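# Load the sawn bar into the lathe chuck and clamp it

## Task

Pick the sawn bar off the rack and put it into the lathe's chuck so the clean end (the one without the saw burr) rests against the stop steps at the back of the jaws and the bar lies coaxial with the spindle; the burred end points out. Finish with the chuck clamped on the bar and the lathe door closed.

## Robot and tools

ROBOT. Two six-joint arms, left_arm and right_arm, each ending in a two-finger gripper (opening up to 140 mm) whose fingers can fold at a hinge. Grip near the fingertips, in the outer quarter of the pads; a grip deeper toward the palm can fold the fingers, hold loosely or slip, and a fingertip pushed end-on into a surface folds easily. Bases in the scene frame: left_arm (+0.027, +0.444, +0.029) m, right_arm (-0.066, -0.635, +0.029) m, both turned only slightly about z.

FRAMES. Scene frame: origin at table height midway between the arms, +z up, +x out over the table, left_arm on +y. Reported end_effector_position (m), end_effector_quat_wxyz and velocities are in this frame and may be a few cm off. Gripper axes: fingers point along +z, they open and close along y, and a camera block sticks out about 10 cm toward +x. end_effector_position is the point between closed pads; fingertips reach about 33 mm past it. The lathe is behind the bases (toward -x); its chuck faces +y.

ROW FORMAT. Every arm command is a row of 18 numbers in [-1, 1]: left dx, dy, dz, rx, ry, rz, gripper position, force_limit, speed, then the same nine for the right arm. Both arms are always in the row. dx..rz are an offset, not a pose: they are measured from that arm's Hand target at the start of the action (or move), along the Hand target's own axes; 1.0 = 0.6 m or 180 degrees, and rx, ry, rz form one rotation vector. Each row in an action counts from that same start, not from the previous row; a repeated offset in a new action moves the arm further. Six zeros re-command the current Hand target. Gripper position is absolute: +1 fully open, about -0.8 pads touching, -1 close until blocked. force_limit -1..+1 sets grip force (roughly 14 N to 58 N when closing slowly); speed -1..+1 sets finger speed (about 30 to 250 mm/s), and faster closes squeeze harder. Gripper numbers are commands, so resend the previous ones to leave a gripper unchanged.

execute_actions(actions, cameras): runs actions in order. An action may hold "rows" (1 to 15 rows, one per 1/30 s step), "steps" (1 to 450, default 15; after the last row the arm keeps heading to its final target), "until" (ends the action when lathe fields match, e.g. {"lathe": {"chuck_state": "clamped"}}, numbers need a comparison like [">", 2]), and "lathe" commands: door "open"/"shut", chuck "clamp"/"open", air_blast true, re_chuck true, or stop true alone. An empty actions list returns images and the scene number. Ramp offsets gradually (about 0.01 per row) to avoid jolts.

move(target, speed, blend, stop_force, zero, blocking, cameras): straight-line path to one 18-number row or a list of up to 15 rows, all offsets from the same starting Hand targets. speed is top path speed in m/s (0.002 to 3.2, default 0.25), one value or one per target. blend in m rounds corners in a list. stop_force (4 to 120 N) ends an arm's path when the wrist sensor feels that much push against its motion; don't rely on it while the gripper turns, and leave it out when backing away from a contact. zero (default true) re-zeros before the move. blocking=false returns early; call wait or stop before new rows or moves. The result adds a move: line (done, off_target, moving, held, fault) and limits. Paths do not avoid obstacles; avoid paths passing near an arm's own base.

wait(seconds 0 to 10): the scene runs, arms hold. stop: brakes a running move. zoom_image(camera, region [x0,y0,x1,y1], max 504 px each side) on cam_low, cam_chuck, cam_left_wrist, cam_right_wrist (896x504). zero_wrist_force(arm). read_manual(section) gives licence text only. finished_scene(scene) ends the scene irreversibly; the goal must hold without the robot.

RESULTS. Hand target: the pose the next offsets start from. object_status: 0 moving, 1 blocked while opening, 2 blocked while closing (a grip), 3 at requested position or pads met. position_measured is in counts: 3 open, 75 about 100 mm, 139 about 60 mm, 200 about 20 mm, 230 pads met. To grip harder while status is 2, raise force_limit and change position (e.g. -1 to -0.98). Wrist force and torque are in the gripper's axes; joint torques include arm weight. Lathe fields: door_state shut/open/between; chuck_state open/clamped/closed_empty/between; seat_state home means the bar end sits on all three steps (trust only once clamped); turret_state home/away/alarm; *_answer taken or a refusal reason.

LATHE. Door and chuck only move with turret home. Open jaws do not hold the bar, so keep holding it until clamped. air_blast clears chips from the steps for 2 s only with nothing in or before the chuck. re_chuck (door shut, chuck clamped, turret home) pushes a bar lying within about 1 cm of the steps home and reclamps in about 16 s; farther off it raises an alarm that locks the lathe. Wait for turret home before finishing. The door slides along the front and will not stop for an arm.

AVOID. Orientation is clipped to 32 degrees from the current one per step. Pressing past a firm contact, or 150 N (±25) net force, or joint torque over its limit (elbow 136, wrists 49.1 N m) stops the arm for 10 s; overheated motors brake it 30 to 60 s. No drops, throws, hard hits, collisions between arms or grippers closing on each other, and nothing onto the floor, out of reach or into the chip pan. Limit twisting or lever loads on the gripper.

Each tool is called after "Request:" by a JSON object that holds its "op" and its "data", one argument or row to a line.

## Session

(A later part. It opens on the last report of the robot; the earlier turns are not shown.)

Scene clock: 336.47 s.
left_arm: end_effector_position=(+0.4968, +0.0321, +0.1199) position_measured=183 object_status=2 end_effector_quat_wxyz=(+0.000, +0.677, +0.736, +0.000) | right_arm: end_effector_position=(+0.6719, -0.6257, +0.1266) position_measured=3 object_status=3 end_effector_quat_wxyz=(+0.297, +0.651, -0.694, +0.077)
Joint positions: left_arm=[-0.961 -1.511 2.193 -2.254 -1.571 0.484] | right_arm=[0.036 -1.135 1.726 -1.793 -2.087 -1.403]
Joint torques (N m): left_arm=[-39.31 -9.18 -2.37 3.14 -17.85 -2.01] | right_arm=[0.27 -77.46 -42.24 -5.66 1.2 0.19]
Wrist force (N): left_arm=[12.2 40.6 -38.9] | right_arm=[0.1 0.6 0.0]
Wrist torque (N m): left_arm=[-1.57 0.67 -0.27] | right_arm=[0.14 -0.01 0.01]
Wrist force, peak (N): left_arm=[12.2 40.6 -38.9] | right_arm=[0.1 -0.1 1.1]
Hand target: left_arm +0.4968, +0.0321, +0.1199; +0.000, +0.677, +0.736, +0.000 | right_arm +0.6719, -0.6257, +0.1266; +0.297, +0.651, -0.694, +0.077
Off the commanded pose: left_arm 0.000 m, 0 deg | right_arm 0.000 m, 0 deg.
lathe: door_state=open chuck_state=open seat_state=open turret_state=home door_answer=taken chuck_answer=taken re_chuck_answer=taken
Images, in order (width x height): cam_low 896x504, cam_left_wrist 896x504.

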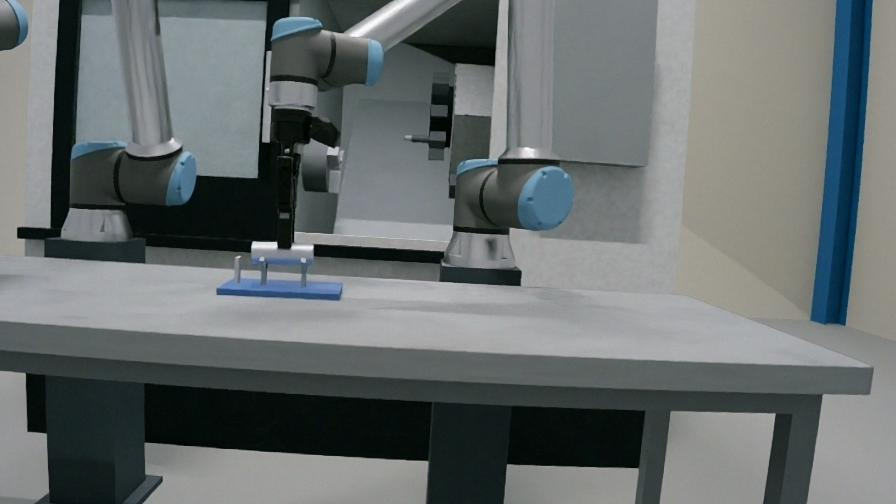

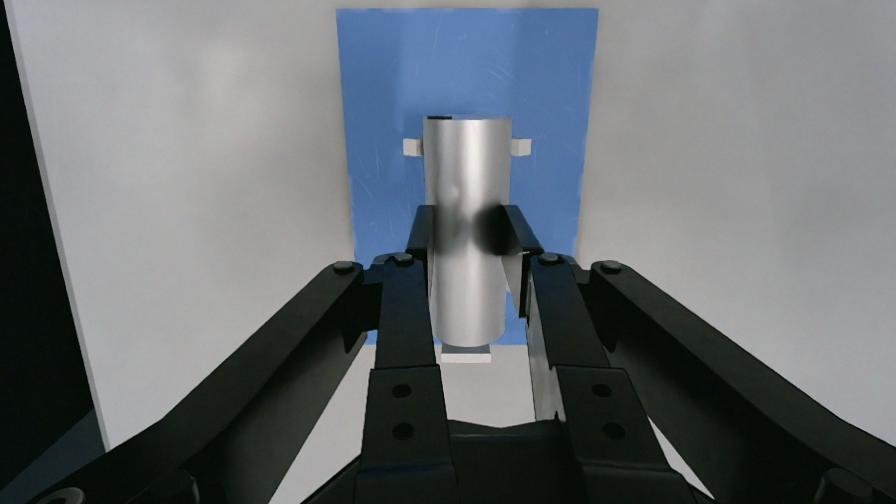

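Request:
{"op": "move", "data": {
  "target": [0,0,-0.2,0,0,0,-1,0,-1,0,0,0,0,0,0,1,1,1],
  "speed": 0.1,
  "cameras": ["cam_left_wrist","cam_low"]
}}

Request:
{"op": "zoom_image", "data": {
  "camera": "cam_low",
  "region": [210, 130, 370, 300]
}}

Scene clock: 347.20 s.
left_arm: end_effector_position=(+0.4968, +0.0321, +0.2400) position_measured=232 object_status=0 end_effector_quat_wxyz=(+0.000, +0.677, +0.736, +0.000) | right_arm: end_effector_position=(+0.6719, -0.6257, +0.1266) position_measured=3 object_status=3 end_effector_quat_wxyz=(+0.297, +0.651, -0.694, +0.077)
Joint positions: left_arm=[-0.961 -1.633 2.068 -2.005 -1.571 0.484] | right_arm=[0.036 -1.135 1.726 -1.793 -2.087 -1.403]
Joint torques (N m): left_arm=[10.51 -31.85 -37.98 -8.22 3.59 3.97] | right_arm=[0 -77.43 -42.2 -5.47 1.02 0.12]
Wrist force (N): left_arm=[-0.4 -3.5 4.3] | right_arm=[0.5 0.1 0.2]
Wrist torque (N m): left_arm=[-0.75 0.11 0.01] | right_arm=[0.04 -0.11 0.00]
Wrist force, peak (N): left_arm=[12.5 40.9 -39.0] | right_arm=[0.2 0.4 1.1]
Hand target: left_arm +0.4968, +0.0321, +0.2399; +0.000, +0.677, +0.736, +0.000 | right_arm +0.6719, -0.6257, +0.1266; +0.297, +0.651, -0.694, +0.077
Off the commanded pose: left_arm 0.000 m, 0 deg | right_arm 0.000 m, 0 deg.
lathe: door_state=open chuck_state=open seat_state=open turret_state=home door_answer=taken chuck_answer=taken re_chuck_answer=taken
move: done
Images, in order (width x height): cam_low 896x504, cam_left_wrist 896x504.

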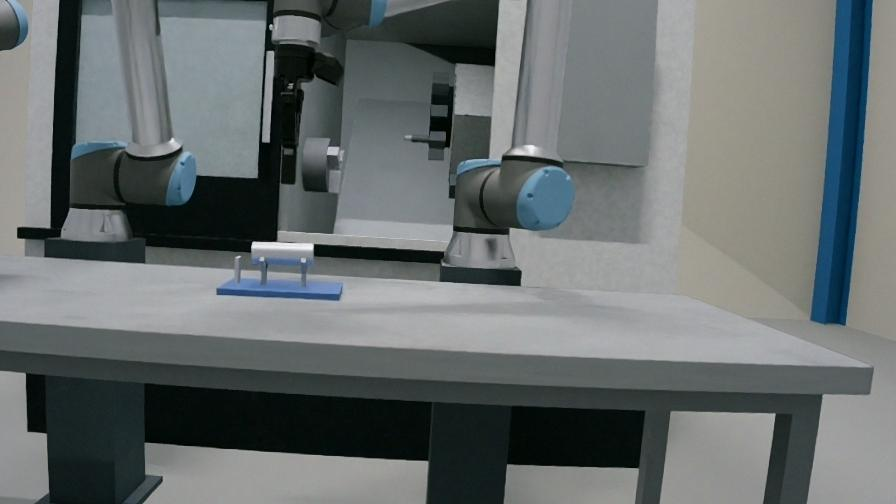

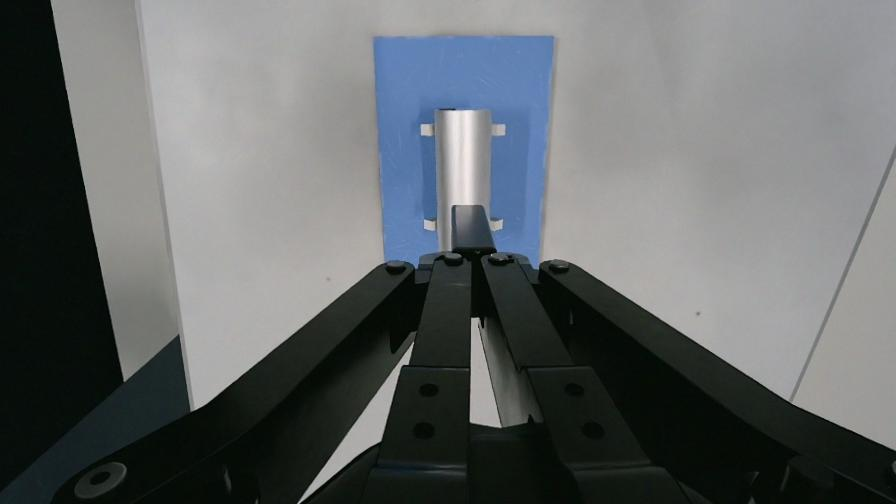

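Scaled by 2.965 from the camera's 896x504 image, which has a finer 1280x720 frame.

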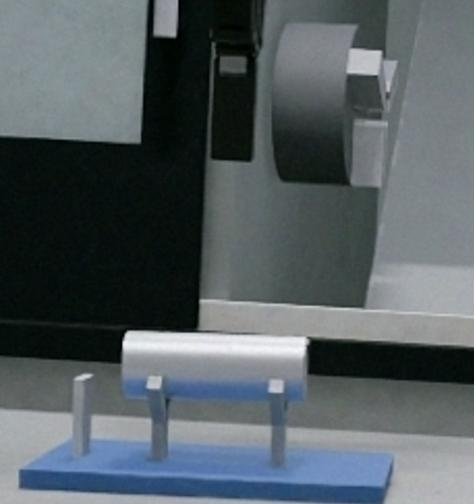

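Request:
{"op": "execute_actions", "data": {
  "actions": [
    {"rows":[[0,0,0,0,0,0,1,0,0,0,0,0,0,0,0,1,1,1]],"steps":45}
  ]
}}

Request:
{"op": "move", "data": {
  "target": [0,0,0.225,0,0,0,1,0,0,0,0,0,0,0,0,1,1,1],
  "speed": 0.15
}}

Request:
{"op": "execute_actions", "data": {
  "actions": [
    {"rows":[[0,0,0,0,0,0,-1,0,-1,0,0,0,0,0,0,1,1,1]],"steps":150}
  ],
  "cameras": ["cam_left_wrist","cam_low"]
}}

Request:
{"op": "zoom_image", "data": {
  "camera": "cam_low",
  "region": [210, 160, 370, 310]
}}

Scene clock: 362.77 s.
left_arm: end_effector_position=(+0.4968, +0.0321, +0.2399) position_measured=3 object_status=3 end_effector_quat_wxyz=(+0.000, +0.677, +0.736, +0.000) | right_arm: end_effector_position=(+0.6719, -0.6257, +0.1266) position_measured=3 object_status=3 end_effector_quat_wxyz=(+0.297, +0.651, -0.694, +0.077)
Joint positions: left_arm=[-0.961 -1.633 2.068 -2.005 -1.571 0.484] | right_arm=[0.036 -1.135 1.726 -1.793 -2.087 -1.403]
Joint torques (N m): left_arm=[-9.8 -28.84 -36.6 -5.16 -0.88 -1.47] | right_arm=[0.45 -77.75 -41.7 -5.41 1.17 0.25]
Wrist force (N): left_arm=[-0.7 -3.5 4.0] | right_arm=[-0.1 0.0 0.6]
Wrist torque (N m): left_arm=[-0.74 0.15 0.01] | right_arm=[0.01 0.03 0.00]
Wrist force, peak (N): left_arm=[-0.4 -3.7 4.4] | right_arm=[0.1 0.5 1.1]
Hand target: left_arm +0.4968, +0.0321, +0.2399; +0.000, +0.677, +0.736, +0.000 | right_arm +0.6719, -0.6257, +0.1266; +0.297, +0.651, -0.694, +0.077
Off the commanded pose: left_arm 0.000 m, 0 deg | right_arm 0.000 m, 0 deg.
lathe: door_state=open chuck_state=open seat_state=open turret_state=home door_answer=taken chuck_answer=taken re_chuck_answer=taken

Scene clock: 364.10 s.
left_arm: end_effector_position=(+0.4967, +0.0321, +0.1049) position_measured=3 object_status=3 end_effector_quat_wxyz=(+0.000, +0.677, +0.736, +0.000) | right_arm: end_effector_position=(+0.6719, -0.6257, +0.1266) position_measured=3 object_status=3 end_effector_quat_wxyz=(+0.297, +0.651, -0.694, +0.077)
Joint positions: left_arm=[-0.961 -1.491 2.206 -2.286 -1.571 0.484] | right_arm=[0.036 -1.135 1.726 -1.793 -2.087 -1.403]
Joint torques (N m): left_arm=[-2.28 -45.53 -45.18 -5.37 -1.29 0.24] | right_arm=[0.96 -76.86 -41.79 -5.56 1.02 0.32]
Wrist force (N): left_arm=[-1.0 -3.5 3.8] | right_arm=[0.2 -0.1 0.2]
Wrist torque (N m): left_arm=[-0.75 0.23 0.00] | right_arm=[0.00 -0.04 0.01]
Wrist force, peak (N): left_arm=[-0.5 -3.7 6.7] | right_arm=[0.4 0.1 1.0]
Hand target: left_arm +0.4968, +0.0321, +0.1049; +0.000, +0.677, +0.736, +0.000 | right_arm +0.6719, -0.6257, +0.1266; +0.297, +0.651, -0.694, +0.077
Off the commanded pose: left_arm 0.000 m, 0 deg | right_arm 0.000 m, 0 deg.
lathe: door_state=open chuck_state=open seat_state=open turret_state=home door_answer=taken chuck_answer=taken re_chuck_answer=taken
move: done

Scene clock: 369.30 s.
left_arm: end_effector_position=(+0.4968, +0.0321, +0.1049) position_measured=169 object_status=2 end_effector_quat_wxyz=(+0.000, +0.677, +0.736, +0.000) | right_arm: end_effector_position=(+0.6719, -0.6257, +0.1266) position_measured=3 object_status=3 end_effector_quat_wxyz=(+0.297, +0.651, -0.694, +0.077)
Joint positions: left_arm=[-0.961 -1.491 2.206 -2.286 -1.571 0.484] | right_arm=[0.036 -1.135 1.726 -1.793 -2.087 -1.403]
Joint torques (N m): left_arm=[-50.8 -39.97 -0.77 6.84 -23.91 3.3] | right_arm=[0.1 -76.94 -42.25 -5.6 1.18 0.1]
Wrist force (N): left_arm=[12.6 58.8 -24.3] | right_arm=[0.4 0.1 0.4]
Wrist torque (N m): left_arm=[-2.81 0.65 -0.77] | right_arm=[0.03 -0.08 0.00]
Wrist force, peak (N): left_arm=[12.7 58.9 -24.3] | right_arm=[0.5 0.7 0.8]
Hand target: left_arm +0.4968, +0.0321, +0.1049; +0.000, +0.677, +0.736, +0.000 | right_arm +0.6719, -0.6257, +0.1266; +0.297, +0.651, -0.694, +0.077
Off the commanded pose: left_arm 0.000 m, 0 deg | right_arm 0.000 m, 0 deg.
lathe: door_state=open chuck_state=open seat_state=open turret_state=home door_answer=taken chuck_answer=taken re_chuck_answer=taken
Images, in order (width x height): cam_low 896x504, cam_left_wrist 896x504.

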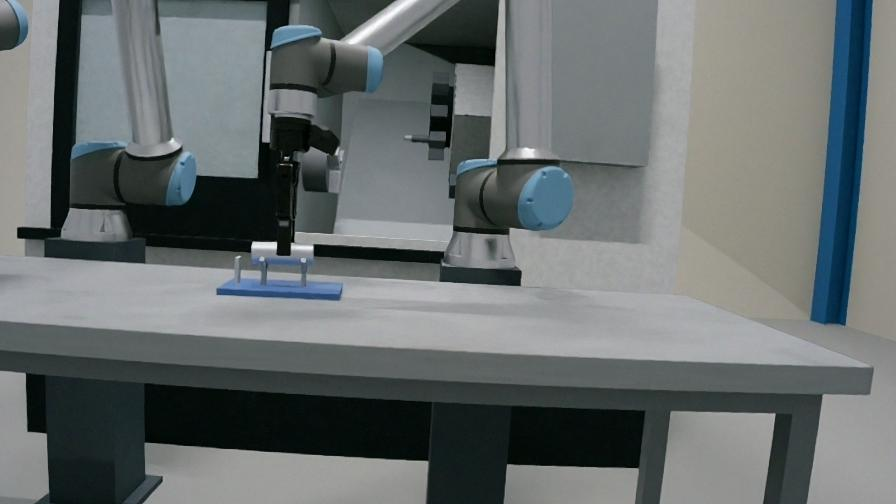

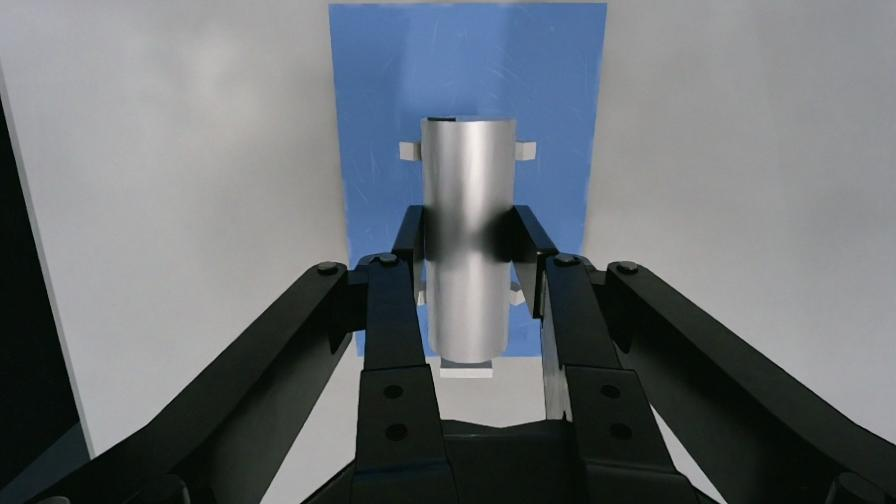

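Scaled by 3.150 from the camera's 896x504 image, which has a finer 1280x720 frame.

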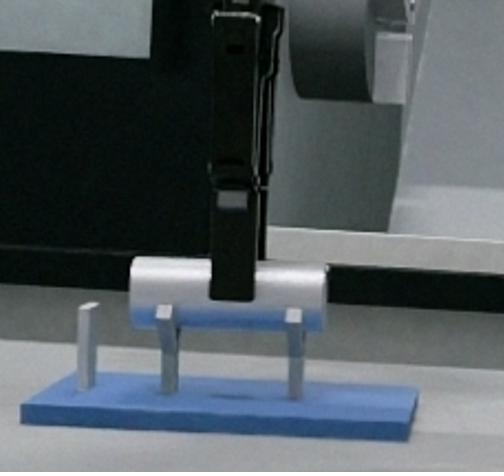

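Request:
{"op": "execute_actions", "data": {
  "actions": [
    {"rows":[[0,0,0,0,0,0,0.6,0,-0.5,0,0,0,0,0,0,1,1,1]],"steps":60}
  ]
}}

Request:
{"op": "move", "data": {
  "target": [0,0.0025,0.0133,0,0,0,0.6,0,-0.5,0,0,0,0,0,0,1,1,1],
  "speed": 0.1
}}

Request:
{"op": "execute_actions", "data": {
  "actions": [
    {"rows":[[0,0,0,0,0,0,-1,0,-1,0,0,0,0,0,0,1,1,1]],"steps":150}
  ],
  "cameras": ["cam_left_wrist","cam_low"]
}}

Request:
{"op": "zoom_image", "data": {
  "camera": "cam_low",
  "region": [210, 160, 370, 310]
}}

Scene clock: 388.80 s.
left_arm: end_effector_position=(+0.4968, +0.0321, +0.1049) position_measured=53 object_status=3 end_effector_quat_wxyz=(+0.000, +0.677, +0.736, +0.000) | right_arm: end_effector_position=(+0.6719, -0.6257, +0.1266) position_measured=3 object_status=3 end_effector_quat_wxyz=(+0.297, +0.651, -0.694, +0.077)
Joint positions: left_arm=[-0.961 -1.491 2.206 -2.286 -1.571 0.484] | right_arm=[0.036 -1.135 1.726 -1.793 -2.087 -1.403]
Joint torques (N m): left_arm=[12.2 -41.31 -48.84 -7.49 3.55 3.33] | right_arm=[0.1 -76.53 -42.39 -5.44 1.08 0.09]
Wrist force (N): left_arm=[-6.8 -5.7 2.7] | right_arm=[0.0 0.3 0.6]
Wrist torque (N m): left_arm=[-1.23 1.53 0.00] | right_arm=[0.08 0.01 0.00]
Wrist force, peak (N): left_arm=[13.0 59.3 -24.1] | right_arm=[0.3 0.1 1.2]
Hand target: left_arm +0.4968, +0.0321, +0.1049; +0.000, +0.677, +0.736, +0.000 | right_arm +0.6719, -0.6257, +0.1266; +0.297, +0.651, -0.694, +0.077
Off the commanded pose: left_arm 0.000 m, 0 deg | right_arm 0.000 m, 0 deg.
lathe: door_state=open chuck_state=open seat_state=open turret_state=home door_answer=taken chuck_answer=taken re_chuck_answer=taken

Scene clock: 389.50 s.
left_arm: end_effector_position=(+0.4983, +0.0322, +0.0968) position_measured=53 object_status=3 end_effector_quat_wxyz=(+0.000, +0.677, +0.736, +0.000) | right_arm: end_effector_position=(+0.6719, -0.6257, +0.1266) position_measured=3 object_status=3 end_effector_quat_wxyz=(+0.297, +0.651, -0.694, +0.077)
Joint positions: left_arm=[-0.959 -1.479 2.211 -2.303 -1.571 0.486] | right_arm=[0.036 -1.135 1.726 -1.793 -2.087 -1.403]
Joint torques (N m): left_arm=[8.65 -61.66 -34.35 -3.65 3.53 3.69] | right_arm=[0.51 -77.2 -42.26 -5.54 0.99 0.27]
Wrist force (N): left_arm=[-6.7 -5.4 3.2] | right_arm=[0.4 0.2 0.8]
Wrist torque (N m): left_arm=[-1.18 1.51 -0.26] | right_arm=[0.06 -0.07 0.00]
Wrist force, peak (N): left_arm=[-6.9 -5.6 3.5] | right_arm=[0.4 0.2 0.8]
Hand target: left_arm +0.4983, +0.0322, +0.0969; +0.000, +0.677, +0.736, +0.000 | right_arm +0.6719, -0.6257, +0.1266; +0.297, +0.651, -0.694, +0.077
Off the commanded pose: left_arm 0.000 m, 0 deg | right_arm 0.000 m, 0 deg.
lathe: door_state=open chuck_state=open seat_state=open turret_state=home door_answer=taken chuck_answer=taken re_chuck_answer=taken
move: done

Scene clock: 394.70 s.
left_arm: end_effector_position=(+0.4983, +0.0322, +0.0969) position_measured=168 object_status=2 end_effector_quat_wxyz=(+0.000, +0.677, +0.736, +0.000) | right_arm: end_effector_position=(+0.6719, -0.6257, +0.1266) position_measured=3 object_status=3 end_effector_quat_wxyz=(+0.297, +0.651, -0.694, +0.077)
Joint positions: left_arm=[-0.959 -1.479 2.211 -2.303 -1.571 0.486] | right_arm=[0.036 -1.135 1.726 -1.793 -2.087 -1.403]
Joint torques (N m): left_arm=[-14.06 -34.75 -24.36 -1.71 -6.35 -1.61] | right_arm=[0.48 -77.7 -42.23 -5.53 1.09 0.18]
Wrist force (N): left_arm=[-2.7 2.0 -9.6] | right_arm=[-0.2 0.3 0.4]
Wrist torque (N m): left_arm=[-1.31 1.63 -0.91] | right_arm=[0.08 0.06 0.00]
Wrist force, peak (N): left_arm=[-3.0 2.0 -9.7] | right_arm=[0.7 -0.3 0.9]
Hand target: left_arm +0.4983, +0.0322, +0.0969; +0.000, +0.677, +0.736, +0.000 | right_arm +0.6719, -0.6257, +0.1266; +0.297, +0.651, -0.694, +0.077
Off the commanded pose: left_arm 0.000 m, 0 deg | right_arm 0.000 m, 0 deg.
lathe: door_state=open chuck_state=open seat_state=open turret_state=home door_answer=taken chuck_answer=taken re_chuck_answer=taken
Images, in order (width x height): cam_low 896x504, cam_left_wrist 896x504.

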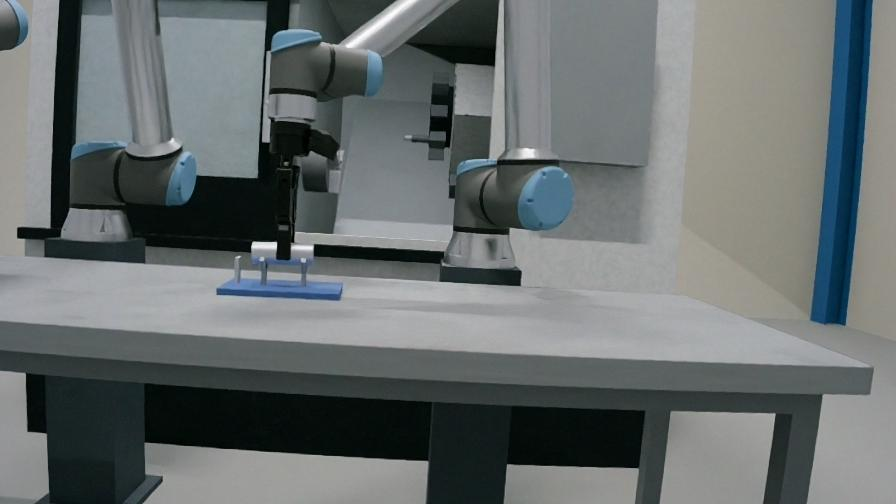

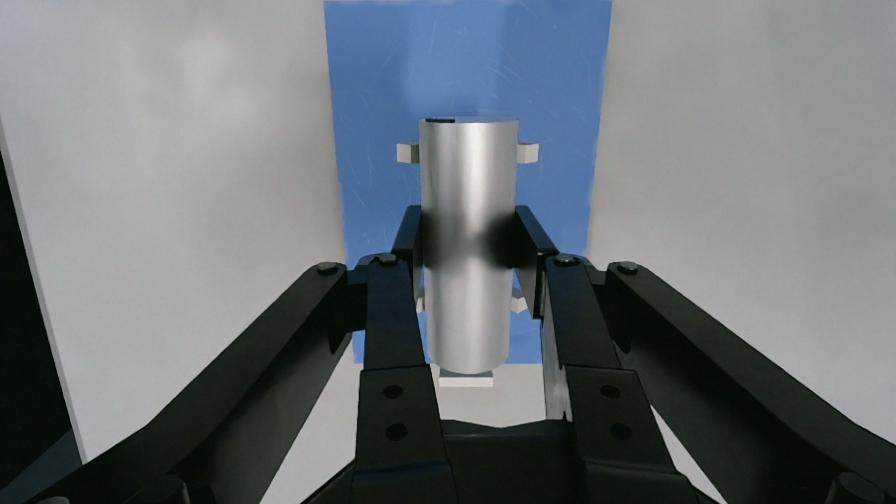

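Scaled by 3.150 from the camera's 896x504 image, which has a finer 1280x720 frame.

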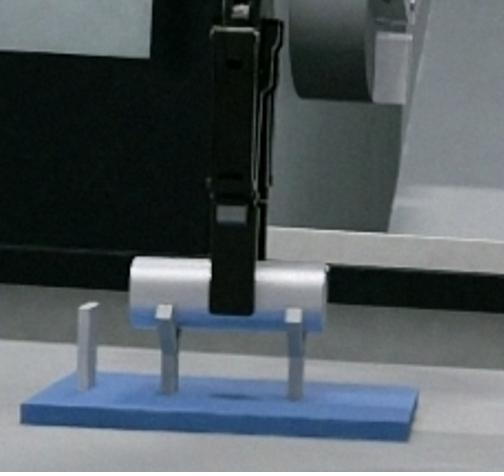

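Request:
{"op": "move", "data": {
  "target": [0,0,-0.2,0,0,0,-1,0,-1,0,0,0,0,0,0,1,1,1],
  "speed": 0.1,
  "cameras": ["cam_left_wrist","cam_low"]
}}

Request:
{"op": "zoom_image", "data": {
  "camera": "cam_low",
  "region": [210, 130, 370, 300]
}}

Scene clock: 414.67 s.
left_arm: end_effector_position=(+0.4983, +0.0322, +0.2170) position_measured=168 object_status=2 end_effector_quat_wxyz=(+0.000, +0.677, +0.736, +0.000) | right_arm: end_effector_position=(+0.6719, -0.6257, +0.1266) position_measured=3 object_status=3 end_effector_quat_wxyz=(+0.297, +0.651, -0.694, +0.077)
Joint positions: left_arm=[-0.959 -1.613 2.093 -2.051 -1.571 0.486] | right_arm=[0.036 -1.135 1.726 -1.793 -2.087 -1.403]
Joint torques (N m): left_arm=[14.12 -29.57 -38.44 -8.16 3.27 3.64] | right_arm=[1.19 -76.41 -42.35 -5.53 1.1 0.28]
Wrist force (N): left_arm=[-6.4 -6.1 7.8] | right_arm=[0.0 0.5 0.7]
Wrist torque (N m): left_arm=[-1.31 1.46 -0.25] | right_arm=[0.14 0.01 0.00]
Wrist force, peak (N): left_arm=[-7.1 -4.0 10.1] | right_arm=[0.6 0.5 0.9]
Hand target: left_arm +0.4983, +0.0322, +0.2169; +0.000, +0.677, +0.736, +0.000 | right_arm +0.6719, -0.6257, +0.1266; +0.297, +0.651, -0.694, +0.077
Off the commanded pose: left_arm 0.000 m, 0 deg | right_arm 0.000 m, 0 deg.
lathe: door_state=open chuck_state=open seat_state=open turret_state=home door_answer=taken chuck_answer=taken re_chuck_answer=taken
move: done
Images, in order (width x height): cam_low 896x504, cam_left_wrist 896x504.

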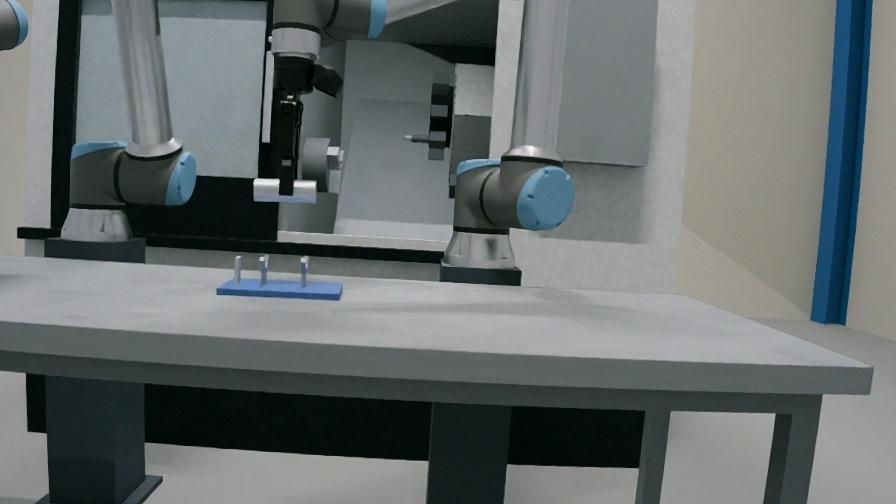

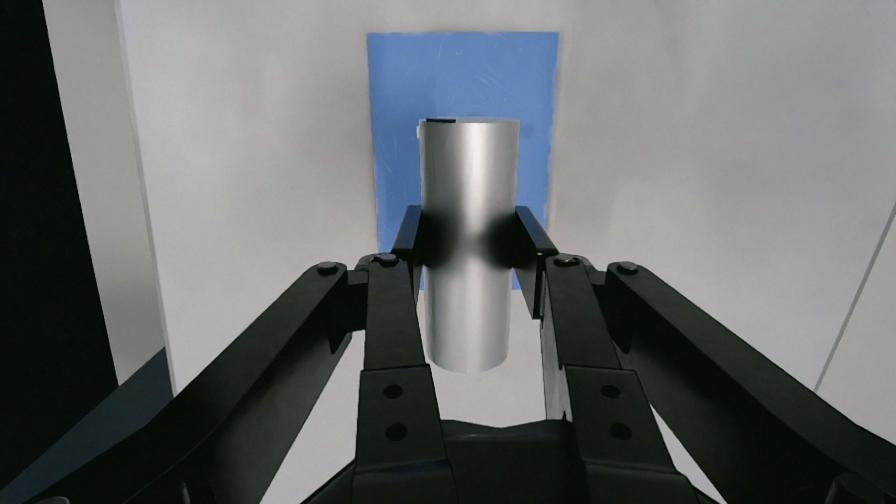

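Scaled by 2.965 from the camera's 896x504 image, which has a finer 1280x720 frame.

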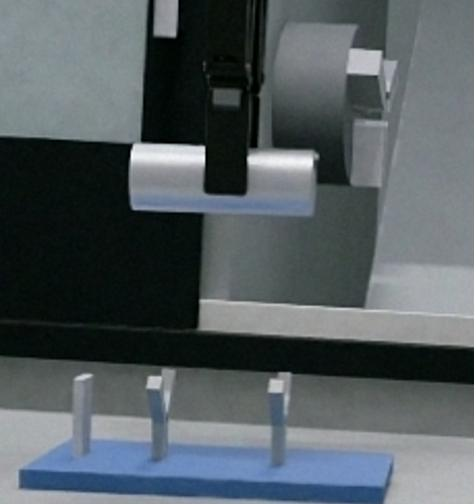

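Request:
{"op": "move", "data": {
  "target": [
    [0.0103,-0.1635,-0.3883,0,0,0.0272,-1,0,-1,0,0,0,0,0,0,1,1,1],
    [0.114,-0.9827,-0.3885,0.4997,0.0209,0.0209,-1,0,-1,0,0,0,0,0,0,1,1,1]
  ],
  "blend": 0.05,
  "cameras": ["cam_left_wrist","cam_low"]
}}

Scene clock: 436.17 s.
left_arm: end_effector_position=(-0.0949, +0.0506, +0.4503) position_measured=168 object_status=2 end_effector_quat_wxyz=(+0.500, -0.500, -0.500, +0.500) | right_arm: end_effector_position=(+0.6719, -0.6257, +0.1266) position_measured=3 object_status=3 end_effector_quat_wxyz=(+0.297, +0.651, -0.694, +0.077)
Joint positions: left_arm=[-1.42 -1.738 2.178 -0.439 -3.033 1.572] | right_arm=[0.036 -1.135 1.726 -1.793 -2.087 -1.403]
Joint torques (N m): left_arm=[15.68 -42.57 -36.43 -2.2 3.34 -3.12] | right_arm=[1.36 -76.43 -42.06 -5.47 1.09 0.26]
Wrist force (N): left_arm=[-4.0 -2.6 4.7] | right_arm=[0.1 0.5 0.6]
Wrist torque (N m): left_arm=[-1.58 0.58 -0.37] | right_arm=[0.12 -0.01 0.00]
Wrist force, peak (N): left_arm=[-6.4 -3.8 12.2] | right_arm=[0.5 0.6 0.9]
Hand target: left_arm -0.0949, +0.0507, +0.4503; +0.500, -0.500, -0.500, +0.500 | right_arm +0.6719, -0.6257, +0.1266; +0.297, +0.651, -0.694, +0.077
Off the commanded pose: left_arm 0.000 m, 0 deg | right_arm 0.000 m, 0 deg.
lathe: door_state=open chuck_state=open seat_state=open turret_state=home door_answer=taken chuck_answer=taken re_chuck_answer=taken
move: done
Images, in order (width x height): cam_low 896x504, cam_left_wrist 896x504.

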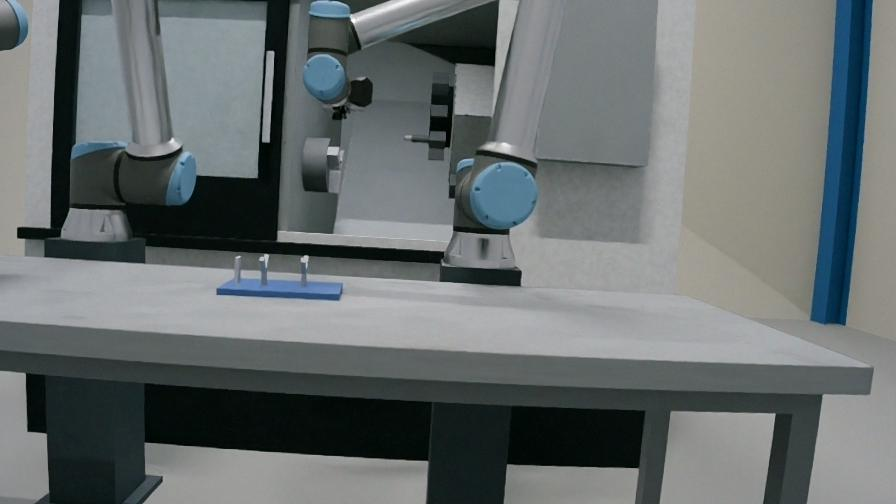

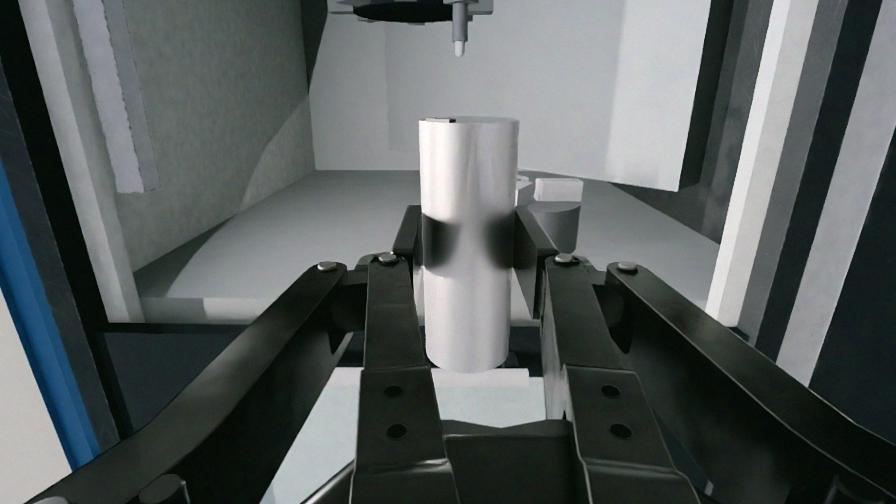

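Request:
{"op": "move", "data": {
  "target": [0.0667,0.22,0.85,0,0,0,-1,0,-1,0,0,0,0,0,0,1,1,1]
}}

Request:
{"op": "move", "data": {
  "target": [0,0.0388,0.35,0,0,0,-1,0,-1,0,0,0,0,0,0,1,1,1],
  "cameras": ["cam_left_wrist","cam_chuck"]
}}

Request:
{"op": "zoom_image", "data": {
  "camera": "cam_left_wrist",
  "region": [300, 200, 640, 430]
}}

Scene clock: 456.93 s.
left_arm: end_effector_position=(-0.6049, +0.0903, +0.3186) position_measured=168 object_status=2 end_effector_quat_wxyz=(+0.500, -0.500, -0.500, +0.500) | right_arm: end_effector_position=(+0.6719, -0.6257, +0.1266) position_measured=3 object_status=3 end_effector_quat_wxyz=(+0.297, +0.651, -0.694, +0.077)
Joint positions: left_arm=[-2.609 -1.57 2.306 -0.737 -4.222 1.571] | right_arm=[0.036 -1.135 1.726 -1.793 -2.087 -1.403]
Joint torques (N m): left_arm=[-7.88 -32.65 -32.94 -2.17 1.53 -3.08] | right_arm=[-0.03 -76.31 -42.43 -5.44 1.01 0.17]
Wrist force (N): left_arm=[-3.9 -2.6 4.5] | right_arm=[0.2 0.1 0.6]
Wrist torque (N m): left_arm=[-1.54 0.56 -0.38] | right_arm=[0.03 -0.02 0.00]
Wrist force, peak (N): left_arm=[-3.6 -1.2 9.3] | right_arm=[0.0 0.6 1.0]
Hand target: left_arm -0.6050, +0.0903, +0.3185; +0.500, -0.500, -0.500, +0.500 | right_arm +0.6719, -0.6257, +0.1266; +0.297, +0.651, -0.694, +0.077
Off the commanded pose: left_arm 0.000 m, 0 deg | right_arm 0.000 m, 0 deg.
lathe: door_state=open chuck_state=open seat_state=open turret_state=home door_answer=taken chuck_answer=taken re_chuck_answer=taken
move: done

Scene clock: 458.27 s.
left_arm: end_effector_position=(-0.8149, +0.0902, +0.2953) position_measured=168 object_status=2 end_effector_quat_wxyz=(+0.500, -0.500, -0.500, +0.500) | right_arm: end_effector_position=(+0.6719, -0.6257, +0.1266) position_measured=3 object_status=3 end_effector_quat_wxyz=(+0.297, +0.651, -0.694, +0.077)
Joint positions: left_arm=[-2.774 -1.297 2.035 -0.738 -4.387 1.571] | right_arm=[0.036 -1.135 1.726 -1.793 -2.087 -1.403]
Joint torques (N m): left_arm=[6.23 -60.47 -44.09 -7.45 3.82 3.2] | right_arm=[0.72 -76.54 -42.57 -5.54 1.12 0.2]
Wrist force (N): left_arm=[-4.0 -2.6 4.8] | right_arm=[0.0 0.5 1.2]
Wrist torque (N m): left_arm=[-1.56 0.61 -0.38] | right_arm=[0.13 0.02 0.00]
Wrist force, peak (N): left_arm=[-3.8 -2.0 9.8] | right_arm=[0.0 0.5 1.2]
Hand target: left_arm -0.8150, +0.0901, +0.2953; +0.500, -0.500, -0.500, +0.500 | right_arm +0.6719, -0.6257, +0.1266; +0.297, +0.651, -0.694, +0.077
Off the commanded pose: left_arm 0.000 m, 0 deg | right_arm 0.000 m, 0 deg.
lathe: door_state=open chuck_state=open seat_state=open turret_state=home door_answer=taken chuck_answer=taken re_chuck_answer=taken
move: done
Images, in order (width x height): cam_chuck 896x504, cam_left_wrist 896x504.

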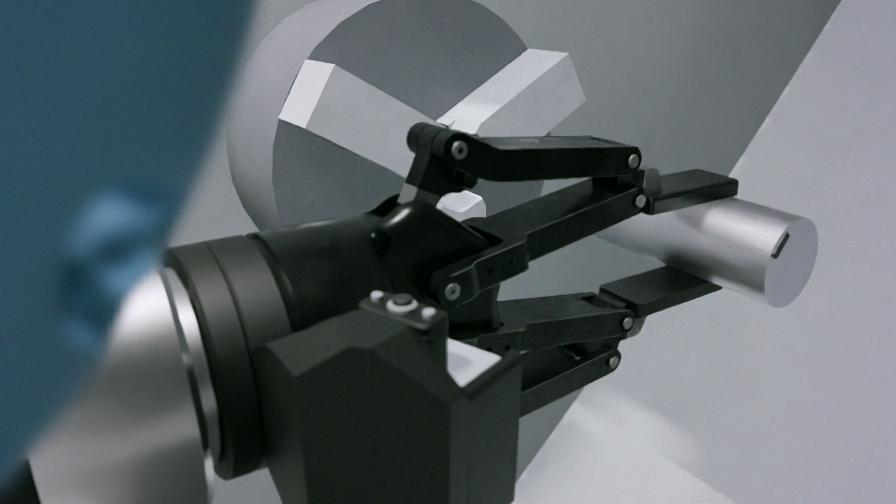

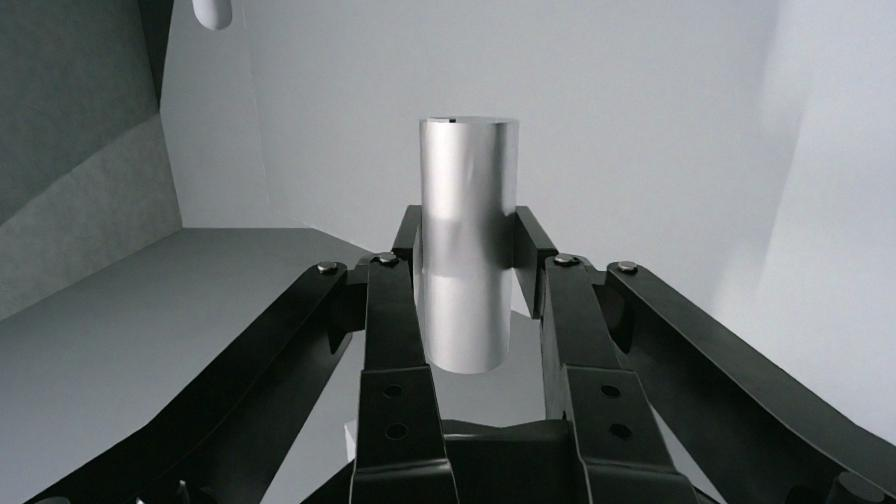

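Scaled by 1.482 from the camera's 896x504 image, which has a finer 1280x720 frame.

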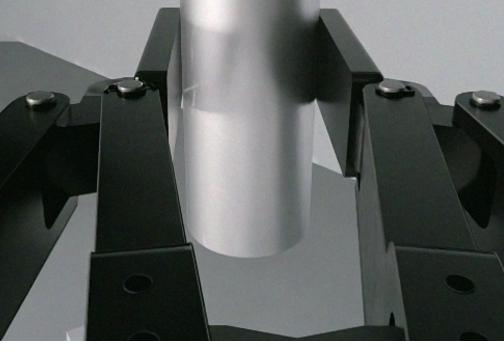

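Request:
{"op": "move", "data": {
  "target": [-0.1167,0,0.0333,0,0,0,-1,0,-1,0,0,0,0,0,0,1,1,1],
  "speed": 0.1,
  "cameras": ["cam_left_wrist","cam_chuck"]
}}

Request:
{"op": "zoom_image", "data": {
  "camera": "cam_left_wrist",
  "region": [300, 200, 640, 430]
}}

Request:
{"op": "zoom_image", "data": {
  "camera": "cam_chuck",
  "region": [350, 50, 700, 300]
}}

Scene clock: 468.40 s.
left_arm: end_effector_position=(-0.8349, +0.0201, +0.2953) position_measured=168 object_status=2 end_effector_quat_wxyz=(+0.500, -0.500, -0.500, +0.500) | right_arm: end_effector_position=(+0.6719, -0.6257, +0.1266) position_measured=3 object_status=3 end_effector_quat_wxyz=(+0.297, +0.651, -0.694, +0.077)
Joint positions: left_arm=[-2.68 -1.216 1.918 -0.702 -4.293 1.571] | right_arm=[0.036 -1.135 1.726 -1.793 -2.087 -1.403]
Joint torques (N m): left_arm=[-15.53 -87.58 -33.43 -7.55 -2.86 -3.03] | right_arm=[1.12 -76.56 -42.58 -5.74 1.14 0.38]
Wrist force (N): left_arm=[-3.9 -2.5 4.2] | right_arm=[0.1 0.0 0.7]
Wrist torque (N m): left_arm=[-1.54 0.54 -0.38] | right_arm=[0.01 -0.02 0.00]
Wrist force, peak (N): left_arm=[-6.1 -2.6 5.2] | right_arm=[-0.1 0.5 1.1]
Hand target: left_arm -0.8349, +0.0201, +0.2954; +0.500, -0.500, -0.500, +0.500 | right_arm +0.6719, -0.6257, +0.1266; +0.297, +0.651, -0.694, +0.077
Off the commanded pose: left_arm 0.000 m, 0 deg | right_arm 0.000 m, 0 deg.
lathe: door_state=open chuck_state=open seat_state=open turret_state=home door_answer=taken chuck_answer=taken re_chuck_answer=taken
move: done
Images, in order (width x height): cam_chuck 896x504, cam_left_wrist 896x504.

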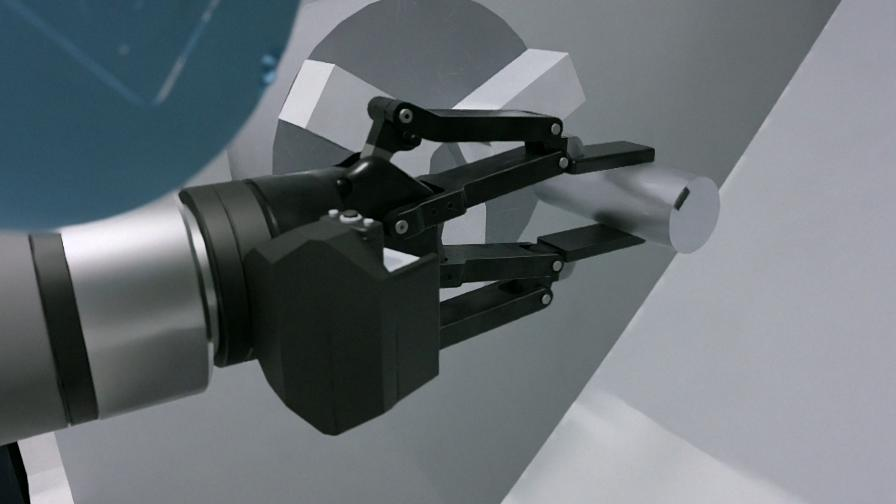

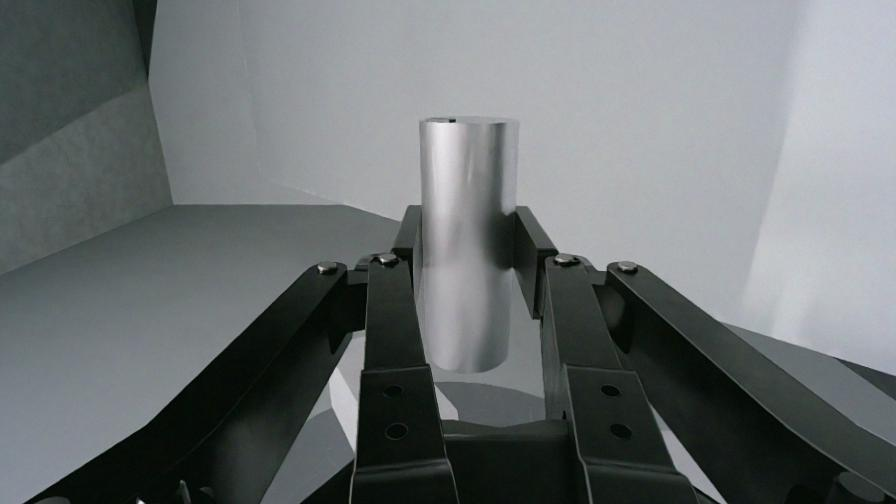

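Scaled by 1.482 from the camera's 896x504 image, which has a finer 1280x720 frame.

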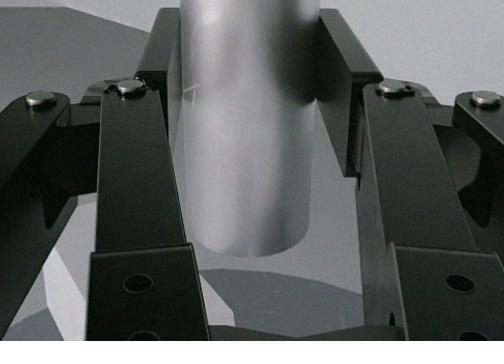

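Scaled by 1.440 from the camera's 896x504 image, which has a finer 1280x720 frame.

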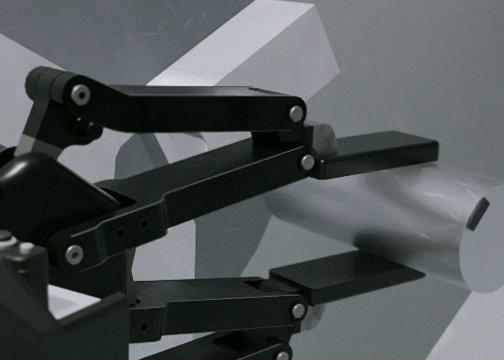

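Request:
{"op": "zoom_image", "data": {
  "camera": "cam_chuck",
  "region": [480, 100, 740, 280]
}}

Request:
{"op": "zoom_image", "data": {
  "camera": "cam_chuck",
  "region": [380, 60, 640, 240]
}}

Scaled by 1.938 from the camera's 896x504 image, which has a finer 1280x720 frame.

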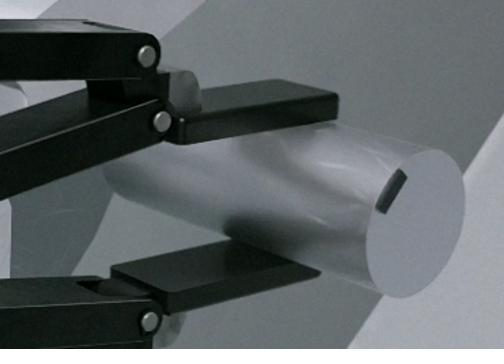

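Scaled by 1.938 from the camera's 896x504 image, which has a finer 1280x720 frame.

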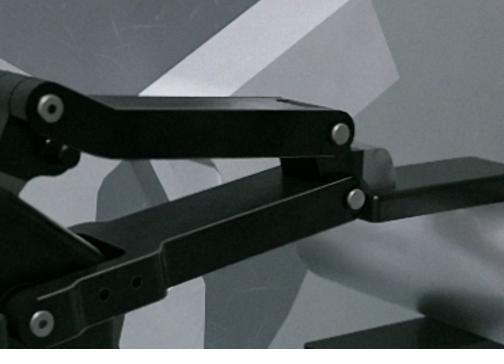

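Request:
{"op": "move", "data": {
  "target": [0.05,-0.002,-0.0717,0,0,0,-1,0,-1,0,0,0,0,0,0,1,1,1],
  "speed": 0.1,
  "cameras": ["cam_left_wrist","cam_chuck"]
}}

Request:
{"op": "zoom_image", "data": {
  "camera": "cam_left_wrist",
  "region": [300, 200, 640, 430]
}}

Request:
{"op": "zoom_image", "data": {
  "camera": "cam_chuck",
  "region": [380, 60, 730, 310]
}}

Scene clock: 564.90 s.
left_arm: end_effector_position=(-0.7920, +0.0502, +0.2966) position_measured=168 object_status=2 end_effector_quat_wxyz=(+0.500, -0.500, -0.500, +0.500) | right_arm: end_effector_position=(+0.6719, -0.6257, +0.1266) position_measured=3 object_status=3 end_effector_quat_wxyz=(+0.297, +0.651, -0.694, +0.077)
Joint positions: left_arm=[-2.697 -1.29 2.022 -0.733 -4.31 1.571] | right_arm=[0.036 -1.135 1.726 -1.793 -2.087 -1.403]
Joint torques (N m): left_arm=[11.89 -54.3 -49.33 -2.01 2.4 0.62] | right_arm=[0.52 -77.54 -42.1 -5.6 1.15 0.46]
Wrist force (N): left_arm=[-4.0 -2.5 4.8] | right_arm=[0.2 0.6 0.8]
Wrist torque (N m): left_arm=[-1.53 0.59 -0.37] | right_arm=[0.13 -0.04 0.00]
Wrist force, peak (N): left_arm=[-4.9 -2.7 6.4] | right_arm=[0.2 0.2 1.4]
Hand target: left_arm -0.7919, +0.0501, +0.2965; +0.500, -0.500, -0.500, +0.500 | right_arm +0.6719, -0.6257, +0.1266; +0.297, +0.651, -0.694, +0.077
Off the commanded pose: left_arm 0.000 m, 0 deg | right_arm 0.000 m, 0 deg.
lathe: door_state=open chuck_state=open seat_state=open turret_state=home door_answer=taken chuck_answer=taken re_chuck_answer=taken
move: done
Images, in order (width x height): cam_chuck 896x504, cam_left_wrist 896x504.

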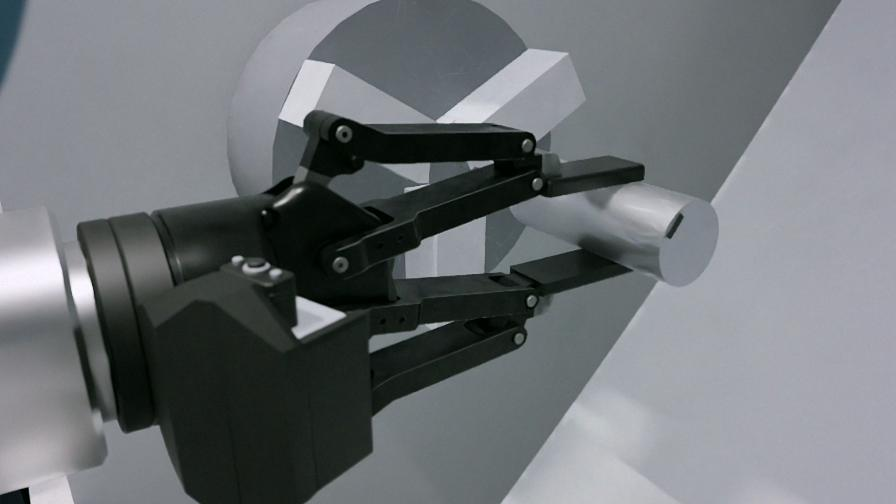

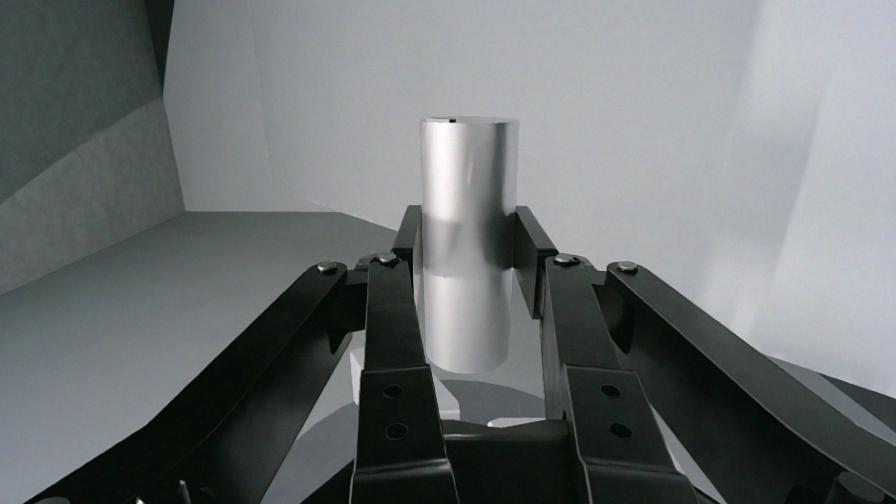

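Scaled by 1.482 from the camera's 896x504 image, which has a finer 1280x720 frame.

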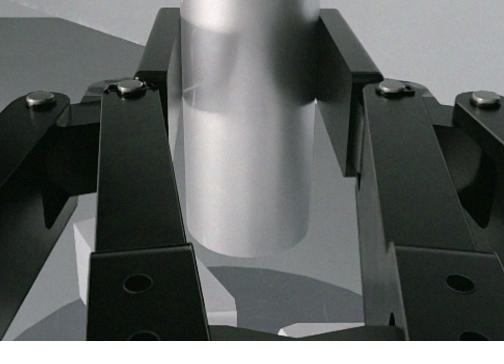

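Scaled by 1.440 from the camera's 896x504 image, which has a finer 1280x720 frame.

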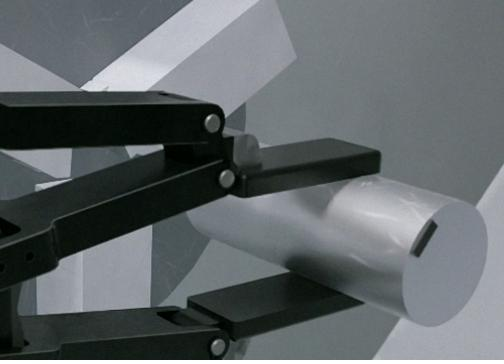

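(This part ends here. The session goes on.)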